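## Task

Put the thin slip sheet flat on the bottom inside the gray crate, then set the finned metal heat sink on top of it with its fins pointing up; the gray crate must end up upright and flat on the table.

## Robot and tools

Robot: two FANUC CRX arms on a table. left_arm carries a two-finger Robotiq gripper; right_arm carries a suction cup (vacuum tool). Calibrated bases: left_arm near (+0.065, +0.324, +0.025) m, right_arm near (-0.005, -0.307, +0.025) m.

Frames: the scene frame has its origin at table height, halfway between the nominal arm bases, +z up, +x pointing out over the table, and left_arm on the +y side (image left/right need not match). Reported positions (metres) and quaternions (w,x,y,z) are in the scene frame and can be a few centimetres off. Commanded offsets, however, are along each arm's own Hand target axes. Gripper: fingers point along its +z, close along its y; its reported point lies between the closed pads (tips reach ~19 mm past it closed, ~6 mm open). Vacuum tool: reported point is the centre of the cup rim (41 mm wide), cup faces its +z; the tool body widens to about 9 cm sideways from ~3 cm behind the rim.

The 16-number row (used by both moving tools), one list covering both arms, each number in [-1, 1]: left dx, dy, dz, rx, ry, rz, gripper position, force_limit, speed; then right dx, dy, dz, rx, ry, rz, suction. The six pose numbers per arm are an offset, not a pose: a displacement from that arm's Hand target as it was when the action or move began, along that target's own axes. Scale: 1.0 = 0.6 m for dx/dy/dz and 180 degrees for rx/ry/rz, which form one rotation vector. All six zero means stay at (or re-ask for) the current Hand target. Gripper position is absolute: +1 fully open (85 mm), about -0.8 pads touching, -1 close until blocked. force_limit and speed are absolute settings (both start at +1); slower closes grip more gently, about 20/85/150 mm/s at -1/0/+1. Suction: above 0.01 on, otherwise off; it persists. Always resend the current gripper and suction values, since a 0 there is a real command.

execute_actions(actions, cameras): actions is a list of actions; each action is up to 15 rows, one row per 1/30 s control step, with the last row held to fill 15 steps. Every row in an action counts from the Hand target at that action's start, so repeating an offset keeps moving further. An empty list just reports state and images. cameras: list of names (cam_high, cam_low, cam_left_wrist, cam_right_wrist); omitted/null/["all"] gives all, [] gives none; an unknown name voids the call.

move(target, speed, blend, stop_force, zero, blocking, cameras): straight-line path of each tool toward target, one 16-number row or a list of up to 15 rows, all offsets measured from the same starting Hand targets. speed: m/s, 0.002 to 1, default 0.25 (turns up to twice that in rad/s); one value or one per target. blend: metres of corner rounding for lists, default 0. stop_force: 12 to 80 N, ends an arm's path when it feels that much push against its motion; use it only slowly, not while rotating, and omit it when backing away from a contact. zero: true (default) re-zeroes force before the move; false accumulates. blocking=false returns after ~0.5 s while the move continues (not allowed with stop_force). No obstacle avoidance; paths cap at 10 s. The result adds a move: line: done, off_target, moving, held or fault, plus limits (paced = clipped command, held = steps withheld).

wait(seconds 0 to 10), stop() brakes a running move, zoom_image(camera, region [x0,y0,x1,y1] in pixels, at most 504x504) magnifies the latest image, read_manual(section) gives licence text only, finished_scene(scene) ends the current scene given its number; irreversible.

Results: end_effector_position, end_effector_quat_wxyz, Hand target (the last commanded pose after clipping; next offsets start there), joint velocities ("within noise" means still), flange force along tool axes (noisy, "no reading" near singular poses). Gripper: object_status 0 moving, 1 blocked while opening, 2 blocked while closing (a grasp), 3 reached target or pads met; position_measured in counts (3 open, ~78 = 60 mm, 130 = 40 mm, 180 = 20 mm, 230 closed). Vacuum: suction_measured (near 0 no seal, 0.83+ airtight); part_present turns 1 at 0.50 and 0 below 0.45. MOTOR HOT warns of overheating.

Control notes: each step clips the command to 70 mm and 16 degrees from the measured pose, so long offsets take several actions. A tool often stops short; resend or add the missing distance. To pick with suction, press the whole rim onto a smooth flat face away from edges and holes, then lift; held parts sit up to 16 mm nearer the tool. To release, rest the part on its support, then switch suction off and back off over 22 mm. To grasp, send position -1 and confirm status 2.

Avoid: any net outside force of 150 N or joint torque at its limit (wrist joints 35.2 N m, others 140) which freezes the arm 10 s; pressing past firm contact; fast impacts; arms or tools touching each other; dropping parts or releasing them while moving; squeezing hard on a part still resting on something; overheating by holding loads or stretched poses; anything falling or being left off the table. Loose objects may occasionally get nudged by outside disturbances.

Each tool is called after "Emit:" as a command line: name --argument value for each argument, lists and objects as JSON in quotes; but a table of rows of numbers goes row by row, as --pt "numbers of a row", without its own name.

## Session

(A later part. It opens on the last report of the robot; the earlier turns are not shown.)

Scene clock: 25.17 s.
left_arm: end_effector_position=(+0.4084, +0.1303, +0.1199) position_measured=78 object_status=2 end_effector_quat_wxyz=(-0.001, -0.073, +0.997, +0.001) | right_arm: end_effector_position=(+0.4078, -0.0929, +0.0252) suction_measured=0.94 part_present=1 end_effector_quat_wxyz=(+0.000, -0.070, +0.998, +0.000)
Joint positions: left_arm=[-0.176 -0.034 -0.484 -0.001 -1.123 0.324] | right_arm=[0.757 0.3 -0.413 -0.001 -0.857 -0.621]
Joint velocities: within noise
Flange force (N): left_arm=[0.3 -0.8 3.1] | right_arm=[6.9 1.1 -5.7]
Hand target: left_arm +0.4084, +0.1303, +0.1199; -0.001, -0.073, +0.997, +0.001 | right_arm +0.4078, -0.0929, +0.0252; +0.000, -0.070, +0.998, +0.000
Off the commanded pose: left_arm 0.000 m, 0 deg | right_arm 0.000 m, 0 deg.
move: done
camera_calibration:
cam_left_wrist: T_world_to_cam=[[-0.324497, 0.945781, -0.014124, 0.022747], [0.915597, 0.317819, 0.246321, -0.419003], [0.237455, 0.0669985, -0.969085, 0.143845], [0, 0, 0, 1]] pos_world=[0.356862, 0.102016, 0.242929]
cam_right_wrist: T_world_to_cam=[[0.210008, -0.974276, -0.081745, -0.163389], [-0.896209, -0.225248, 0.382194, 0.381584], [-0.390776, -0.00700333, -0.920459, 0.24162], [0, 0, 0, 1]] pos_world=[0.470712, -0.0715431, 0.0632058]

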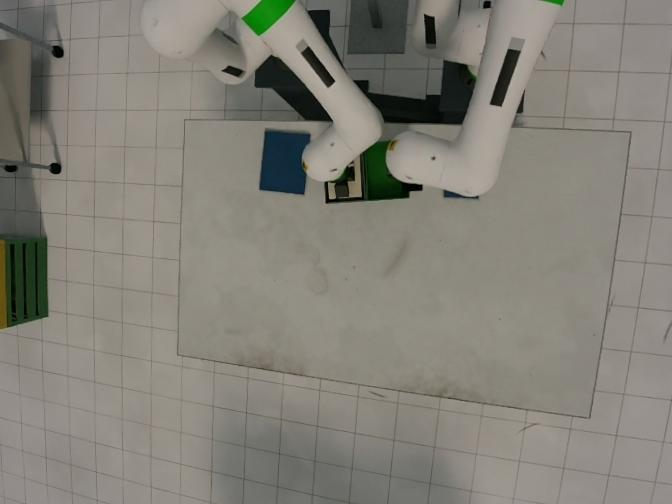

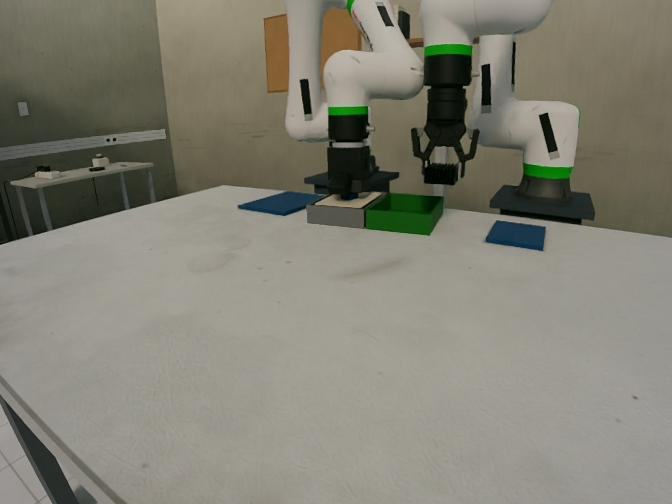

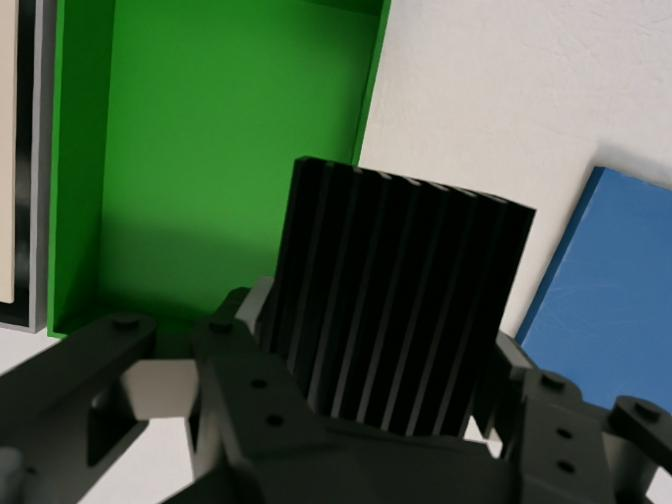

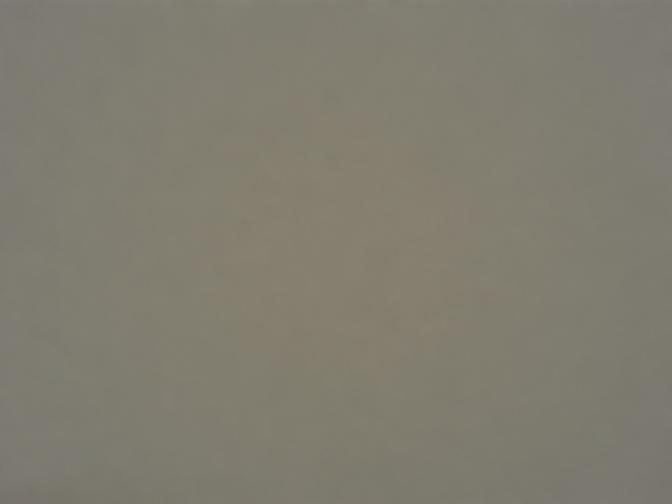

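Emit:
move --target '[0,0,0,0,0,0,-1,-0.5,-1,0,0,0.058,0,0,0,1]' --speed 0.05 --stop_force 15

Emit:
zoom_image --camera "cam_high" --region '[290, 120, 400, 220]'

Emit:
zoom_image --camera "cam_low" --region '[270, 120, 460, 250]'

Scene clock: 26.87 s.
left_arm: end_effector_position=(+0.4084, +0.1303, +0.1199) position_measured=78 object_status=2 end_effector_quat_wxyz=(-0.001, -0.073, +0.997, +0.001) | right_arm: end_effector_position=(+0.4078, -0.0929, -0.0096) suction_measured=0.94 part_present=1 end_effector_quat_wxyz=(+0.000, -0.070, +0.998, +0.000)
Joint positions: left_arm=[-0.176 -0.034 -0.484 -0.001 -1.123 0.324] | right_arm=[0.758 0.364 -0.433 -0.001 -0.773 -0.62]
Joint velocities: within noise
Flange force (N): left_arm=[-0.3 0.1 3.1] | right_arm=[7.5 0.6 -5.9]
Hand target: left_arm +0.4084, +0.1303, +0.1199; -0.001, -0.073, +0.997, +0.001 | right_arm +0.4078, -0.0929, -0.0096; +0.000, -0.070, +0.998, +0.000
Off the commanded pose: left_arm 0.000 m, 0 deg | right_arm 0.000 m, 0 deg.
move: done
camera_calibration:
cam_left_wrist: T_world_to_cam=[[-0.324403, 0.945814, -0.0141315, 0.0228064], [0.915605, 0.317723, 0.246411, -0.418986], [0.237549, 0.0669975, -0.969062, 0.143813], [0, 0, 0, 1]] pos_world=[0.356862, 0.101916, 0.242929]
cam_right_wrist: T_world_to_cam=[[0.210008, -0.974276, -0.081745, -0.166234], [-0.896209, -0.225248, 0.382194, 0.394885], [-0.390776, -0.00700333, -0.920459, 0.209588], [0, 0, 0, 1]] pos_world=[0.470712, -0.0715431, 0.0284058]

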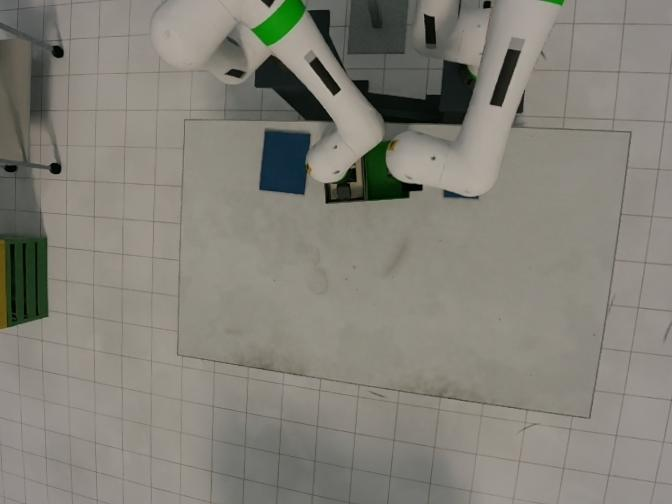

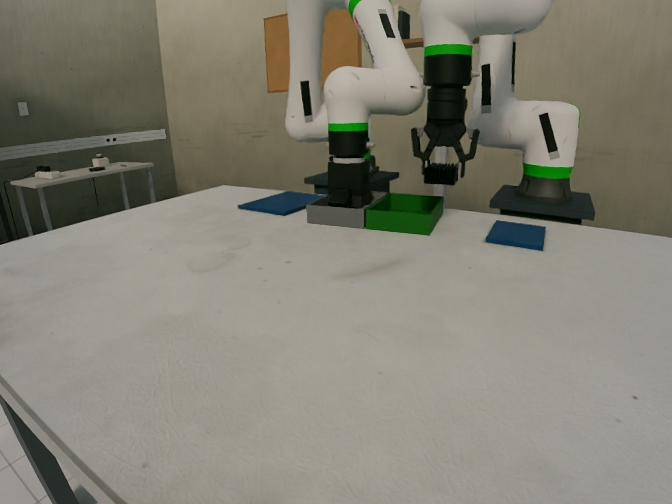

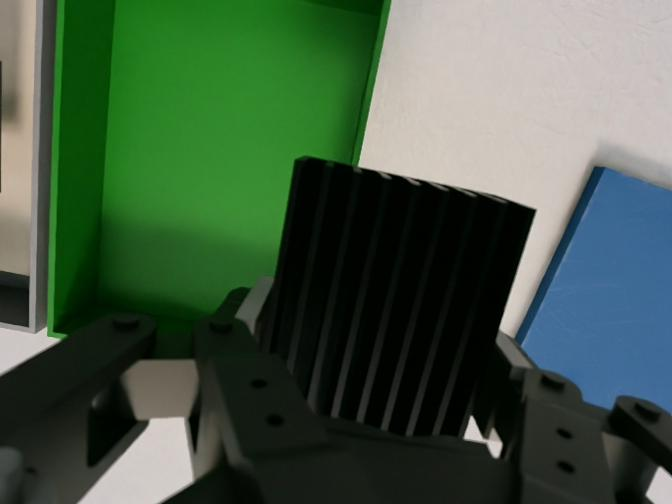

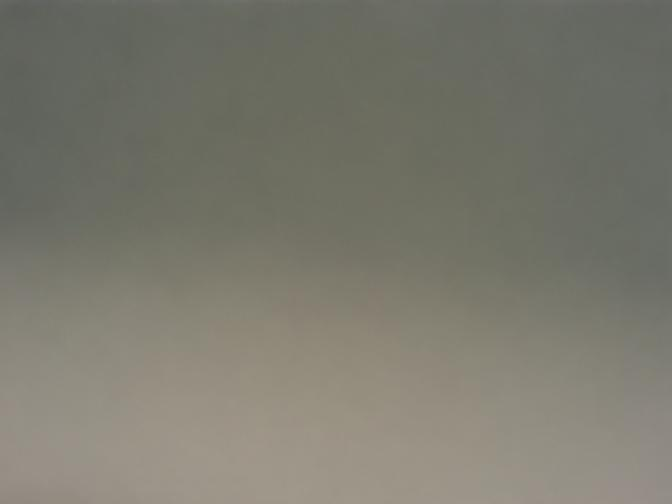

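Scaled by 4.582 from the camera's 672x504 image, which has a finer 960x720 frame.

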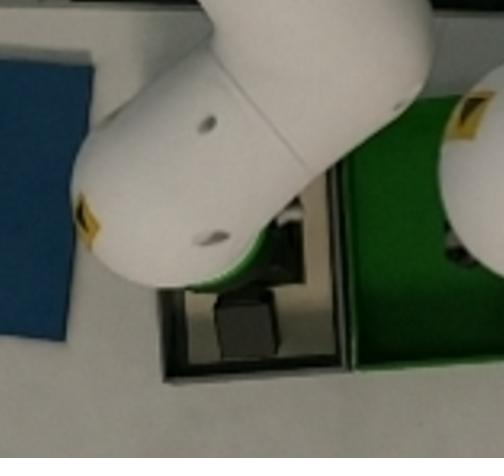

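Scaled by 2.653 from the camera's 672x504 image, which has a finer 960x720 frame.

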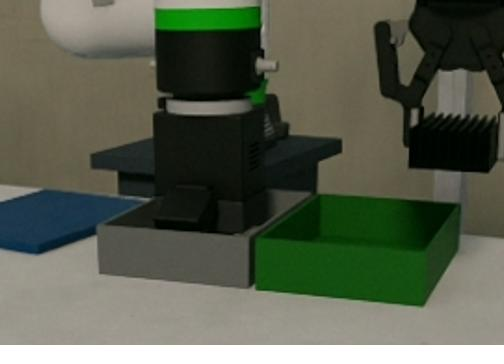

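Emit:
execute_actions --actions '[[[0,0,0,0,0,0,-1,-0.5,-1,0,0,0,0,0,0,0]]]' --cameras '[]'

Emit:
wait --seconds 0.5 --cameras '[]'

Emit:
move --target '[0,0,0,0,0,0,-1,-0.5,-1,0,0,-0.06,0,0,0,0]' --speed 0.06 --cameras '[]'

Emit:
move --target '[0,0,0,0,0,0,-1,-0.5,-1,0.15,-0.4,-0.25,0,0,0,0]'

Scene clock: 28.03 s.
left_arm: end_effector_position=(+0.4084, +0.1303, +0.1199) position_measured=78 object_status=2 end_effector_quat_wxyz=(-0.001, -0.073, +0.997, +0.001) | right_arm: end_effector_position=(+0.4078, -0.0929, -0.0096) suction_measured=0.00 part_present=0 end_effector_quat_wxyz=(+0.000, -0.070, +0.998, +0.000)
Joint positions: left_arm=[-0.176 -0.034 -0.484 -0.001 -1.123 0.324] | right_arm=[0.758 0.364 -0.433 -0.001 -0.773 -0.62]
Joint velocities: within noise
Flange force (N): left_arm=[-0.4 -0.2 3.0] | right_arm=[7.7 1.5 -19.0]
Hand target: left_arm +0.4084, +0.1303, +0.1199; -0.001, -0.073, +0.997, +0.001 | right_arm +0.4078, -0.0929, -0.0096; +0.000, -0.070, +0.998, +0.000
Off the commanded pose: left_arm 0.000 m, 0 deg | right_arm 0.000 m, 0 deg.
No camera images: "cameras" was empty.

Scene clock: 28.53 s.
left_arm: end_effector_position=(+0.4084, +0.1303, +0.1199) position_measured=78 object_status=2 end_effector_quat_wxyz=(-0.001, -0.073, +0.997, +0.001) | right_arm: end_effector_position=(+0.4078, -0.0929, -0.0096) suction_measured=0.00 part_present=0 end_effector_quat_wxyz=(+0.000, -0.070, +0.998, +0.000)
Joint positions: left_arm=[-0.176 -0.034 -0.484 -0.001 -1.123 0.324] | right_arm=[0.758 0.364 -0.433 -0.001 -0.773 -0.62]
Joint velocities: within noise
Flange force (N): left_arm=[-0.4 0.2 3.0] | right_arm=[7.8 0.8 -19.5]
Hand target: left_arm +0.4084, +0.1303, +0.1199; -0.001, -0.073, +0.997, +0.001 | right_arm +0.4078, -0.0929, -0.0096; +0.000, -0.070, +0.998, +0.000
Off the commanded pose: left_arm 0.000 m, 0 deg | right_arm 0.000 m, 0 deg.
wait: 0.50 s; at rest by 0.17 s
No camera images: "cameras" was empty.

Scene clock: 29.47 s.
left_arm: end_effector_position=(+0.4084, +0.1303, +0.1199) position_measured=78 object_status=2 end_effector_quat_wxyz=(-0.001, -0.073, +0.997, +0.001) | right_arm: end_effector_position=(+0.4078, -0.0929, +0.0264) suction_measured=0.00 part_present=0 end_effector_quat_wxyz=(+0.000, -0.070, +0.998, +0.000)
Joint positions: left_arm=[-0.176 -0.034 -0.484 -0.001 -1.123 0.324] | right_arm=[0.758 0.298 -0.412 -0.001 -0.86 -0.62]
Joint velocities: within noise
Flange force (N): left_arm=[-0.5 0.0 3.2] | right_arm=[7.0 0.8 -4.9]
Hand target: left_arm +0.4084, +0.1303, +0.1199; -0.001, -0.073, +0.997, +0.001 | right_arm +0.4078, -0.0929, +0.0264; +0.000, -0.070, +0.998, +0.000
Off the commanded pose: left_arm 0.000 m, 0 deg | right_arm 0.000 m, 0 deg.
move: done
No camera images: "cameras" was empty.

Scene clock: 31.13 s.
left_arm: end_effector_position=(+0.4084, +0.1303, +0.1199) position_measured=78 object_status=2 end_effector_quat_wxyz=(-0.001, -0.073, +0.997, +0.001) | right_arm: end_effector_position=(+0.3521, -0.3432, +0.1762) suction_measured=0.00 part_present=0 end_effector_quat_wxyz=(+0.000, -0.070, +0.998, +0.000)
Joint positions: left_arm=[-0.176 -0.034 -0.484 -0.001 -1.123 0.324] | right_arm=[0.265 -0.174 -0.511 -0.001 -1.233 -0.128]
Joint velocities: within noise
Flange force (N): left_arm=[-0.1 0.0 3.4] | right_arm=[6.2 5.6 -3.6]
Hand target: left_arm +0.4084, +0.1303, +0.1199; -0.001, -0.073, +0.997, +0.001 | right_arm +0.3521, -0.3432, +0.1762; +0.000, -0.070, +0.998, +0.000
Off the commanded pose: left_arm 0.000 m, 0 deg | right_arm 0.000 m, 0 deg.
move: done
camera_calibration:
cam_left_wrist: T_world_to_cam=[[-0.324403, 0.945814, -0.0141315, 0.0228064], [0.915605, 0.317723, 0.246411, -0.418986], [0.237549, 0.0669975, -0.969062, 0.143813], [0, 0, 0, 1]] pos_world=[0.356862, 0.101916, 0.242929]
cam_right_wrist: T_world_to_cam=[[0.210103, -0.974252, -0.0817846, -0.383211], [-0.896187, -0.225351, 0.382185, 0.217445], [-0.390775, -0.00700407, -0.92046, 0.357051], [0, 0, 0, 1]] pos_world=[0.414912, -0.321843, 0.214206]

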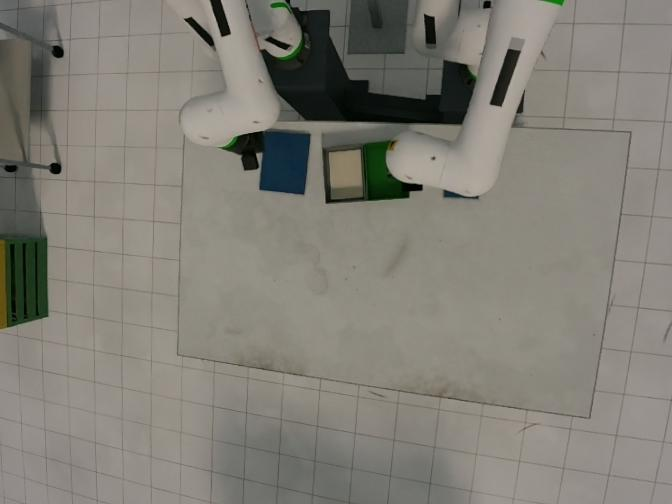

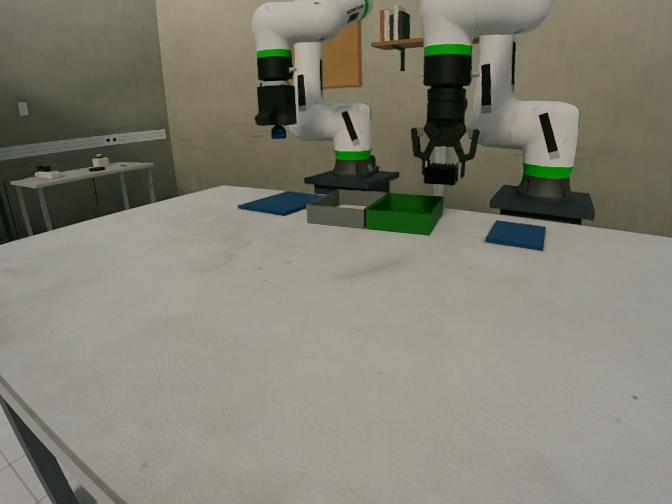

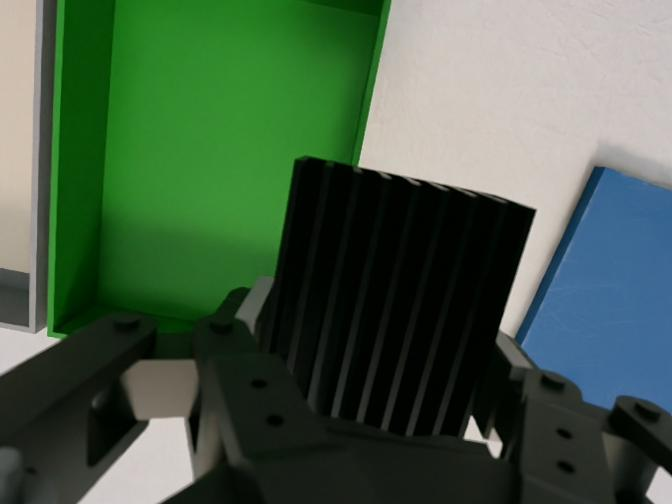

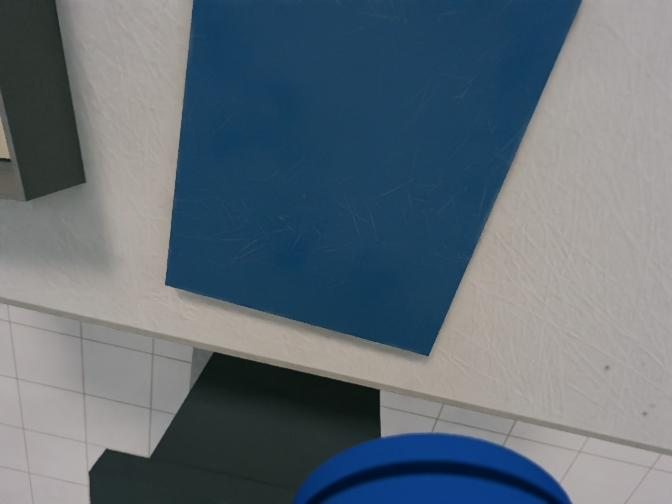

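Emit:
move --target '[0.0428,-0.3765,0.0333,0,0,0,-1,-0.5,-1,0,-0.15,-0.1,0,0,0,0]'

Emit:
zoom_image --camera "cam_low" --region '[270, 120, 460, 250]'

Scene clock: 33.10 s.
left_arm: end_effector_position=(+0.4158, -0.0969, +0.0997) position_measured=78 object_status=2 end_effector_quat_wxyz=(-0.001, -0.073, +0.997, +0.001) | right_arm: end_effector_position=(+0.3646, -0.4324, +0.2361) suction_measured=0.00 part_present=0 end_effector_quat_wxyz=(+0.000, -0.070, +0.998, +0.000)
Joint positions: left_arm=[-0.634 0.358 -0.079 0.001 -1.137 0.781] | right_arm=[0.008 -0.13 -0.329 -0.001 -1.371 0.129]
Joint velocities: within noise
Flange force (N): left_arm=[-1.3 -0.5 2.1] | right_arm=[5.6 6.8 -2.0]
Hand target: left_arm +0.4158, -0.0969, +0.0997; -0.001, -0.073, +0.997, +0.001 | right_arm +0.3646, -0.4324, +0.2361; +0.000, -0.070, +0.998, +0.000
Off the commanded pose: left_arm 0.000 m, 0 deg | right_arm 0.000 m, 0 deg.
move: done
camera_calibration:
cam_left_wrist: T_world_to_cam=[[-0.324403, 0.945814, -0.0141315, 0.239841], [0.915605, 0.317723, 0.246411, -0.348664], [0.237549, 0.0669975, -0.969062, 0.137581], [0, 0, 0, 1]] pos_world=[0.364362, -0.125284, 0.222629]
cam_right_wrist: T_world_to_cam=[[0.210008, -0.974276, -0.081745, -0.467823], [-0.896209, -0.225248, 0.382194, 0.185702], [-0.390776, -0.00700333, -0.920459, 0.416447], [0, 0, 0, 1]] pos_world=[0.427412, -0.411043, 0.274106]

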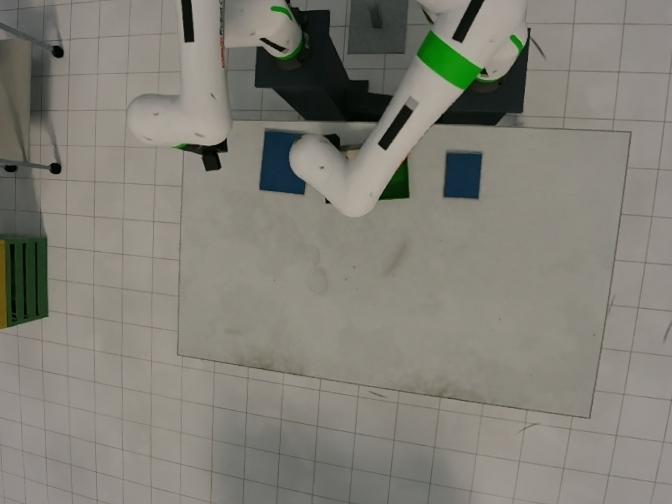

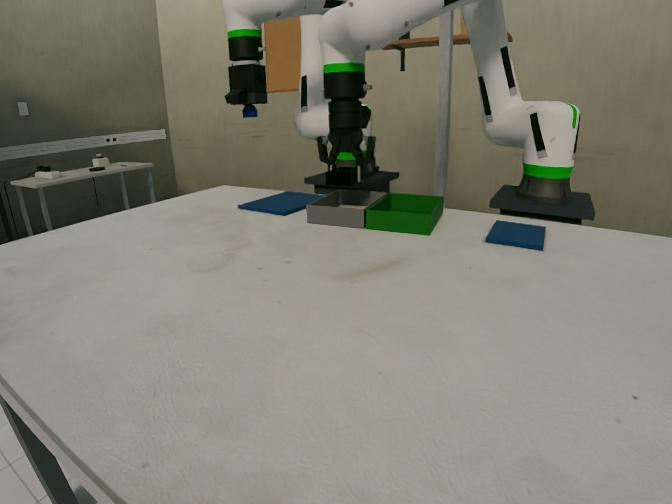

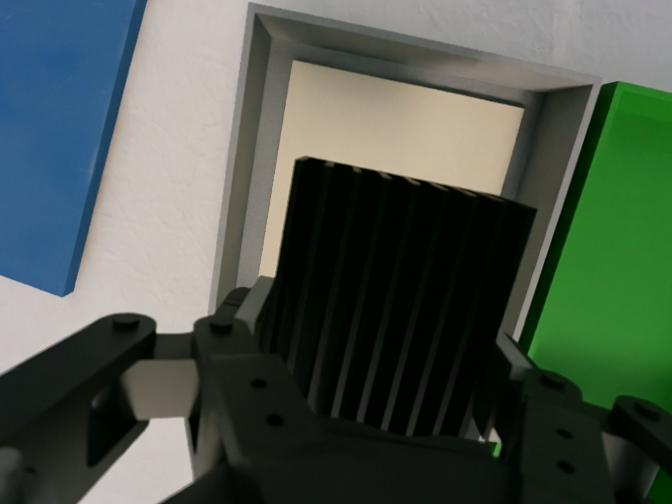

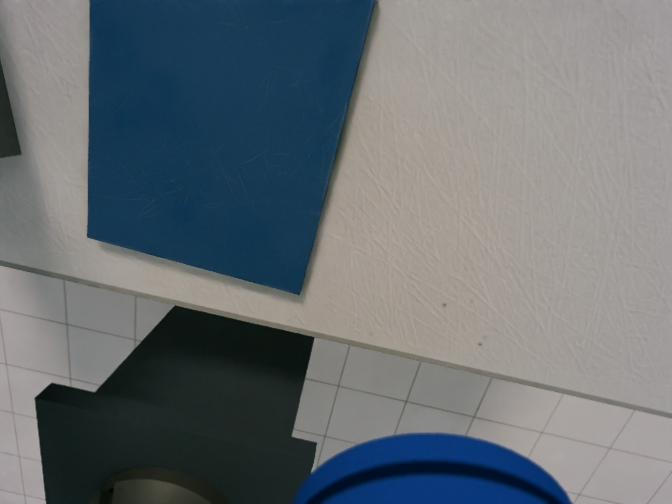

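Scaled by 2.653 from the camera's 672x504 image, which has a finer 960x720 frame.

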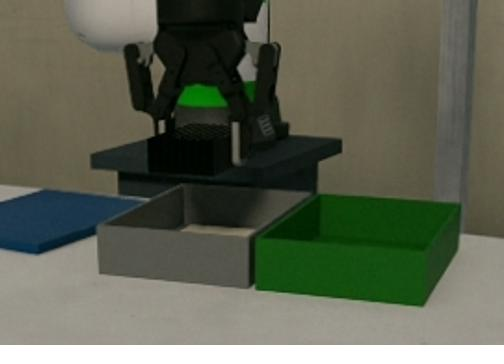

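Emit:
move --target '[0.0075,0.0062,0.0912,0,0,0,-1,-0.5,-1,0,0,0,0,0,0,0]' --speed 0.15 --cameras '[]'

Emit:
move --target '[0,0,0.046,0,0,0,-1,-0.5,-1,0,0,0,0,0,0,0]' --speed 0.02 --stop_force 12

Scene clock: 34.60 s.
left_arm: end_effector_position=(+0.4107, -0.0938, +0.0450) position_measured=78 object_status=2 end_effector_quat_wxyz=(-0.001, -0.073, +0.997, +0.001) | right_arm: end_effector_position=(+0.3646, -0.4324, +0.2361) suction_measured=0.00 part_present=0 end_effector_quat_wxyz=(+0.000, -0.070, +0.998, +0.000)
Joint positions: left_arm=[-0.635 0.409 -0.152 0.001 -1.013 0.782] | right_arm=[0.008 -0.13 -0.329 -0.001 -1.371 0.129]
Joint velocities: within noise
Flange force (N): left_arm=[0.4 0.6 1.8] | right_arm=[4.7 6.7 -2.1]
Hand target: left_arm +0.4106, -0.0939, +0.0450; -0.001, -0.073, +0.997, +0.001 | right_arm +0.3646, -0.4324, +0.2361; +0.000, -0.070, +0.998, +0.000
Off the commanded pose: left_arm 0.000 m, 0 deg | right_arm 0.000 m, 0 deg.
move: done
No camera images: "cameras" was empty.

Scene clock: 36.80 s.
left_arm: end_effector_position=(+0.4107, -0.0940, +0.0211) position_measured=78 object_status=2 end_effector_quat_wxyz=(-0.001, -0.073, +0.997, +0.000) | right_arm: end_effector_position=(+0.3646, -0.4324, +0.2361) suction_measured=0.00 part_present=0 end_effector_quat_wxyz=(+0.000, -0.070, +0.998, +0.000)
Joint positions: left_arm=[-0.635 0.442 -0.17 0.001 -0.961 0.782] | right_arm=[0.008 -0.13 -0.329 -0.001 -1.371 0.129]
Joint velocities: within noise
Flange force (N): left_arm=[-0.9 -0.9 -11.5] | right_arm=[5.1 7.2 -2.4]
Hand target: left_arm +0.4107, -0.0940, +0.0211; -0.001, -0.073, +0.997, +0.000 (not the last commanded pose) | right_arm +0.3646, -0.4324, +0.2361; +0.000, -0.070, +0.998, +0.000
Off the commanded pose: left_arm 0.004 m, 0 deg | right_arm 0.000 m, 0 deg.
move: contact (left_arm)
camera_calibration:
cam_left_wrist: T_world_to_cam=[[-0.32456, 0.94575, -0.0147312, 0.234339], [0.915499, 0.318017, 0.246429, -0.325417], [0.237745, 0.0664947, -0.969049, 0.0623144], [0, 0, 0, 1]] pos_world=[0.359161, -0.122281, 0.14403]
cam_right_wrist: T_world_to_cam=[[0.210008, -0.974276, -0.081745, -0.467823], [-0.896209, -0.225248, 0.382194, 0.185702], [-0.390776, -0.00700333, -0.920459, 0.416447], [0, 0, 0, 1]] pos_world=[0.427412, -0.411043, 0.274106]

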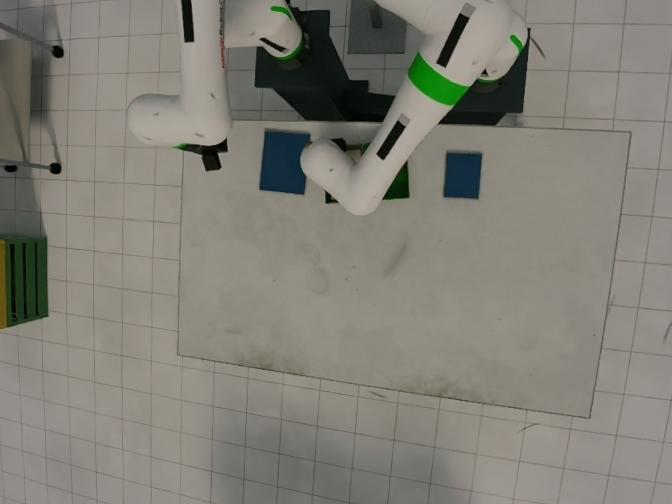

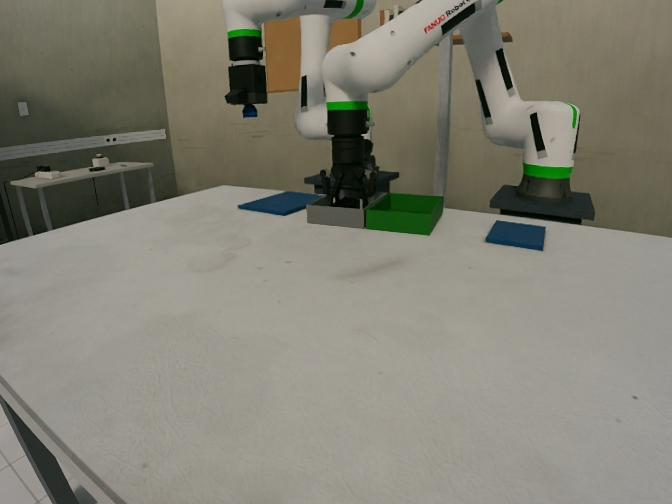

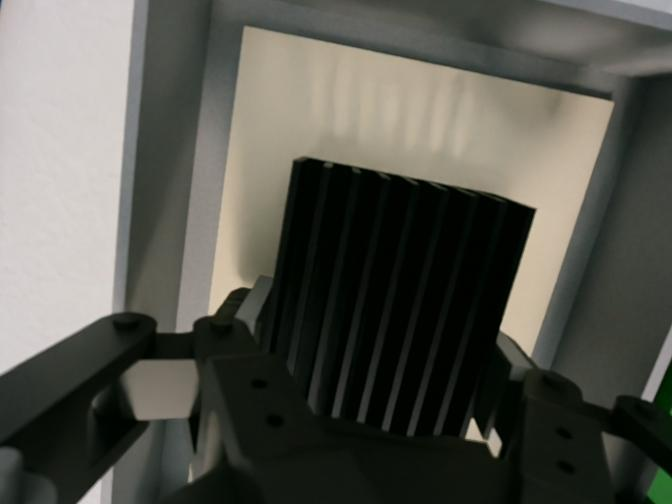

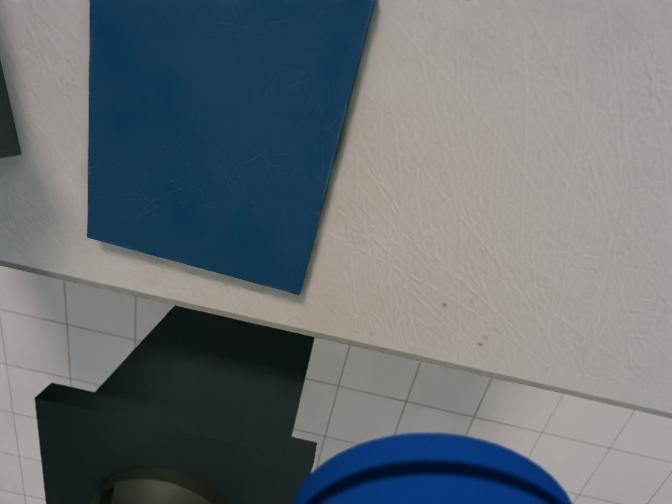

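Emit:
execute_actions --actions '[[[0,0,0,0,0,0,0.75,-0.5,-1,0,0,0,0,0,0,0]]]' --cameras '[]'

Emit:
wait --seconds 0.5 --cameras '["cam_left_wrist"]'

Scene clock: 38.20 s.
left_arm: end_effector_position=(+0.4107, -0.0940, +0.0211) position_measured=35 object_status=0 end_effector_quat_wxyz=(-0.001, -0.073, +0.997, +0.000) | right_arm: end_effector_position=(+0.3646, -0.4324, +0.2361) suction_measured=0.00 part_present=0 end_effector_quat_wxyz=(+0.000, -0.070, +0.998, +0.000)
Joint positions: left_arm=[-0.635 0.442 -0.17 0.001 -0.961 0.782] | right_arm=[0.008 -0.13 -0.329 -0.001 -1.371 0.129]
Joint velocities: within noise
Flange force (N): left_arm=[0.2 0.6 -0.2] | right_arm=[5.6 7.5 -1.5]
Hand target: left_arm +0.4107, -0.0940, +0.0211; -0.001, -0.073, +0.997, +0.000 | right_arm +0.3646, -0.4324, +0.2361; +0.000, -0.070, +0.998, +0.000
Off the commanded pose: left_arm 0.000 m, 0 deg | right_arm 0.000 m, 0 deg.
No camera images: "cameras" was empty.

Scene clock: 38.70 s.
left_arm: end_effector_position=(+0.4107, -0.0940, +0.0211) position_measured=35 object_status=3 end_effector_quat_wxyz=(-0.001, -0.073, +0.997, +0.000) | right_arm: end_effector_position=(+0.3646, -0.4324, +0.2361) suction_measured=0.00 part_present=0 end_effector_quat_wxyz=(+0.000, -0.070, +0.998, +0.000)
Joint positions: left_arm=[-0.635 0.442 -0.17 0.001 -0.961 0.782] | right_arm=[0.008 -0.13 -0.329 -0.001 -1.371 0.129]
Joint velocities: within noise
Flange force (N): left_arm=[0.4 0.5 -0.3] | right_arm=[5.2 6.3 -2.1]
Hand target: left_arm +0.4107, -0.0940, +0.0211; -0.001, -0.073, +0.997, +0.000 | right_arm +0.3646, -0.4324, +0.2361; +0.000, -0.070, +0.998, +0.000
Off the commanded pose: left_arm 0.000 m, 0 deg | right_arm 0.000 m, 0 deg.
wait: 0.50 s; at rest by 0.17 s
camera_calibration:
cam_left_wrist: T_world_to_cam=[[-0.32456, 0.94575, -0.0147312, 0.234339], [0.915499, 0.318017, 0.246429, -0.325417], [0.237745, 0.0664947, -0.969049, 0.0623144], [0, 0, 0, 1]] pos_world=[0.359161, -0.122281, 0.14403]
Images, in order (width x height): cam_left_wrist 672x504.

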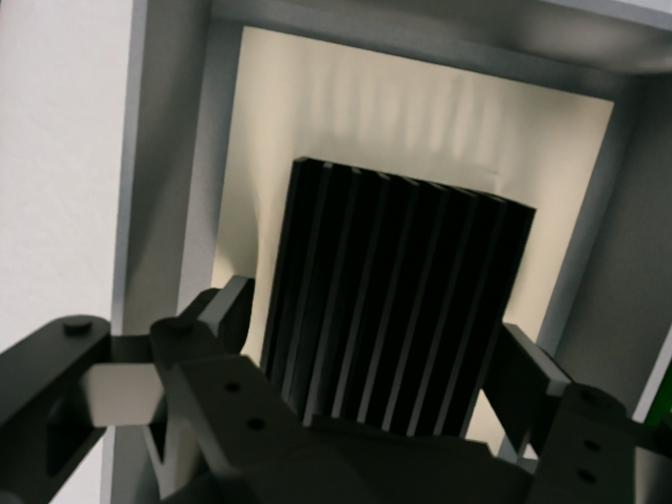

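Emit:
move --target '[0,0,-0.2,0,0,0,0.75,-0.5,-1,0,0,0,0,0,0,0]' --speed 0.12 --cameras '["cam_left_wrist","cam_low","cam_high"]'

Scene clock: 40.20 s.
left_arm: end_effector_position=(+0.4110, -0.0941, +0.1411) position_measured=35 object_status=3 end_effector_quat_wxyz=(-0.001, -0.073, +0.997, +0.000) | right_arm: end_effector_position=(+0.3646, -0.4324, +0.2361) suction_measured=0.00 part_present=0 end_effector_quat_wxyz=(+0.000, -0.070, +0.998, +0.000)
Joint positions: left_arm=[-0.635 0.306 -0.044 0.001 -1.223 0.782] | right_arm=[0.008 -0.13 -0.329 -0.001 -1.371 0.129]
Joint velocities: within noise
Flange force (N): left_arm=[-0.2 0.1 0.5] | right_arm=[4.7 7.0 -2.0]
Hand target: left_arm +0.4110, -0.0941, +0.1411; -0.001, -0.073, +0.997, +0.000 | right_arm +0.3646, -0.4324, +0.2361; +0.000, -0.070, +0.998, +0.000
Off the commanded pose: left_arm 0.000 m, 0 deg | right_arm 0.000 m, 0 deg.
move: done
camera_calibration:
cam_left_wrist: T_world_to_cam=[[-0.324444, 0.945791, -0.0146993, 0.236253], [0.91554, 0.317897, 0.246431, -0.355261], [0.237745, 0.0664955, -0.969049, 0.178536], [0, 0, 0, 1]] pos_world=[0.359461, -0.122382, 0.26403]
Images, in order (width x height): cam_high 672x504, cam_low 672x504, cam_left_wrist 672x504.

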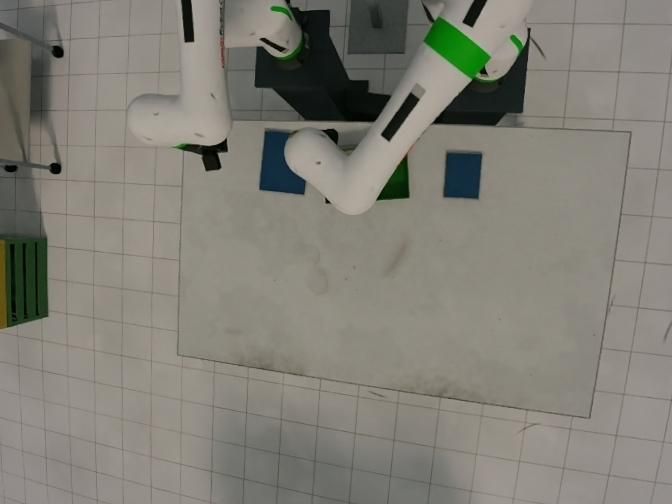

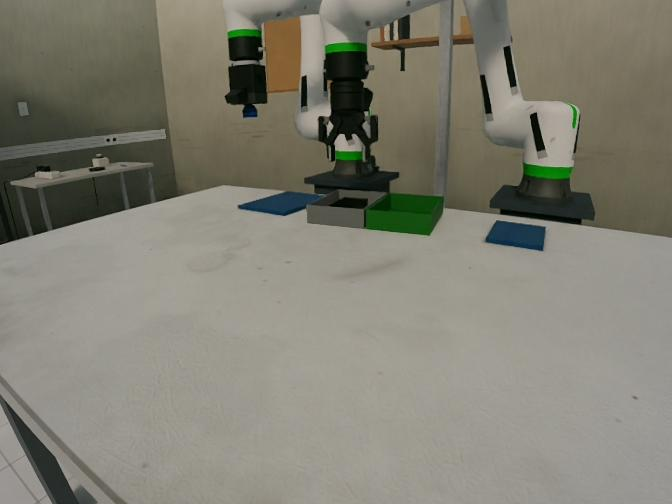

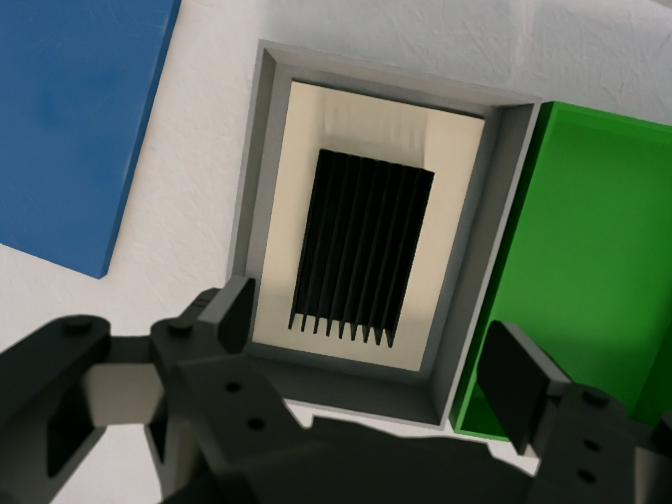

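Well placed.

Emit:
finished_scene --scene 1

The scene is finished: the task was done.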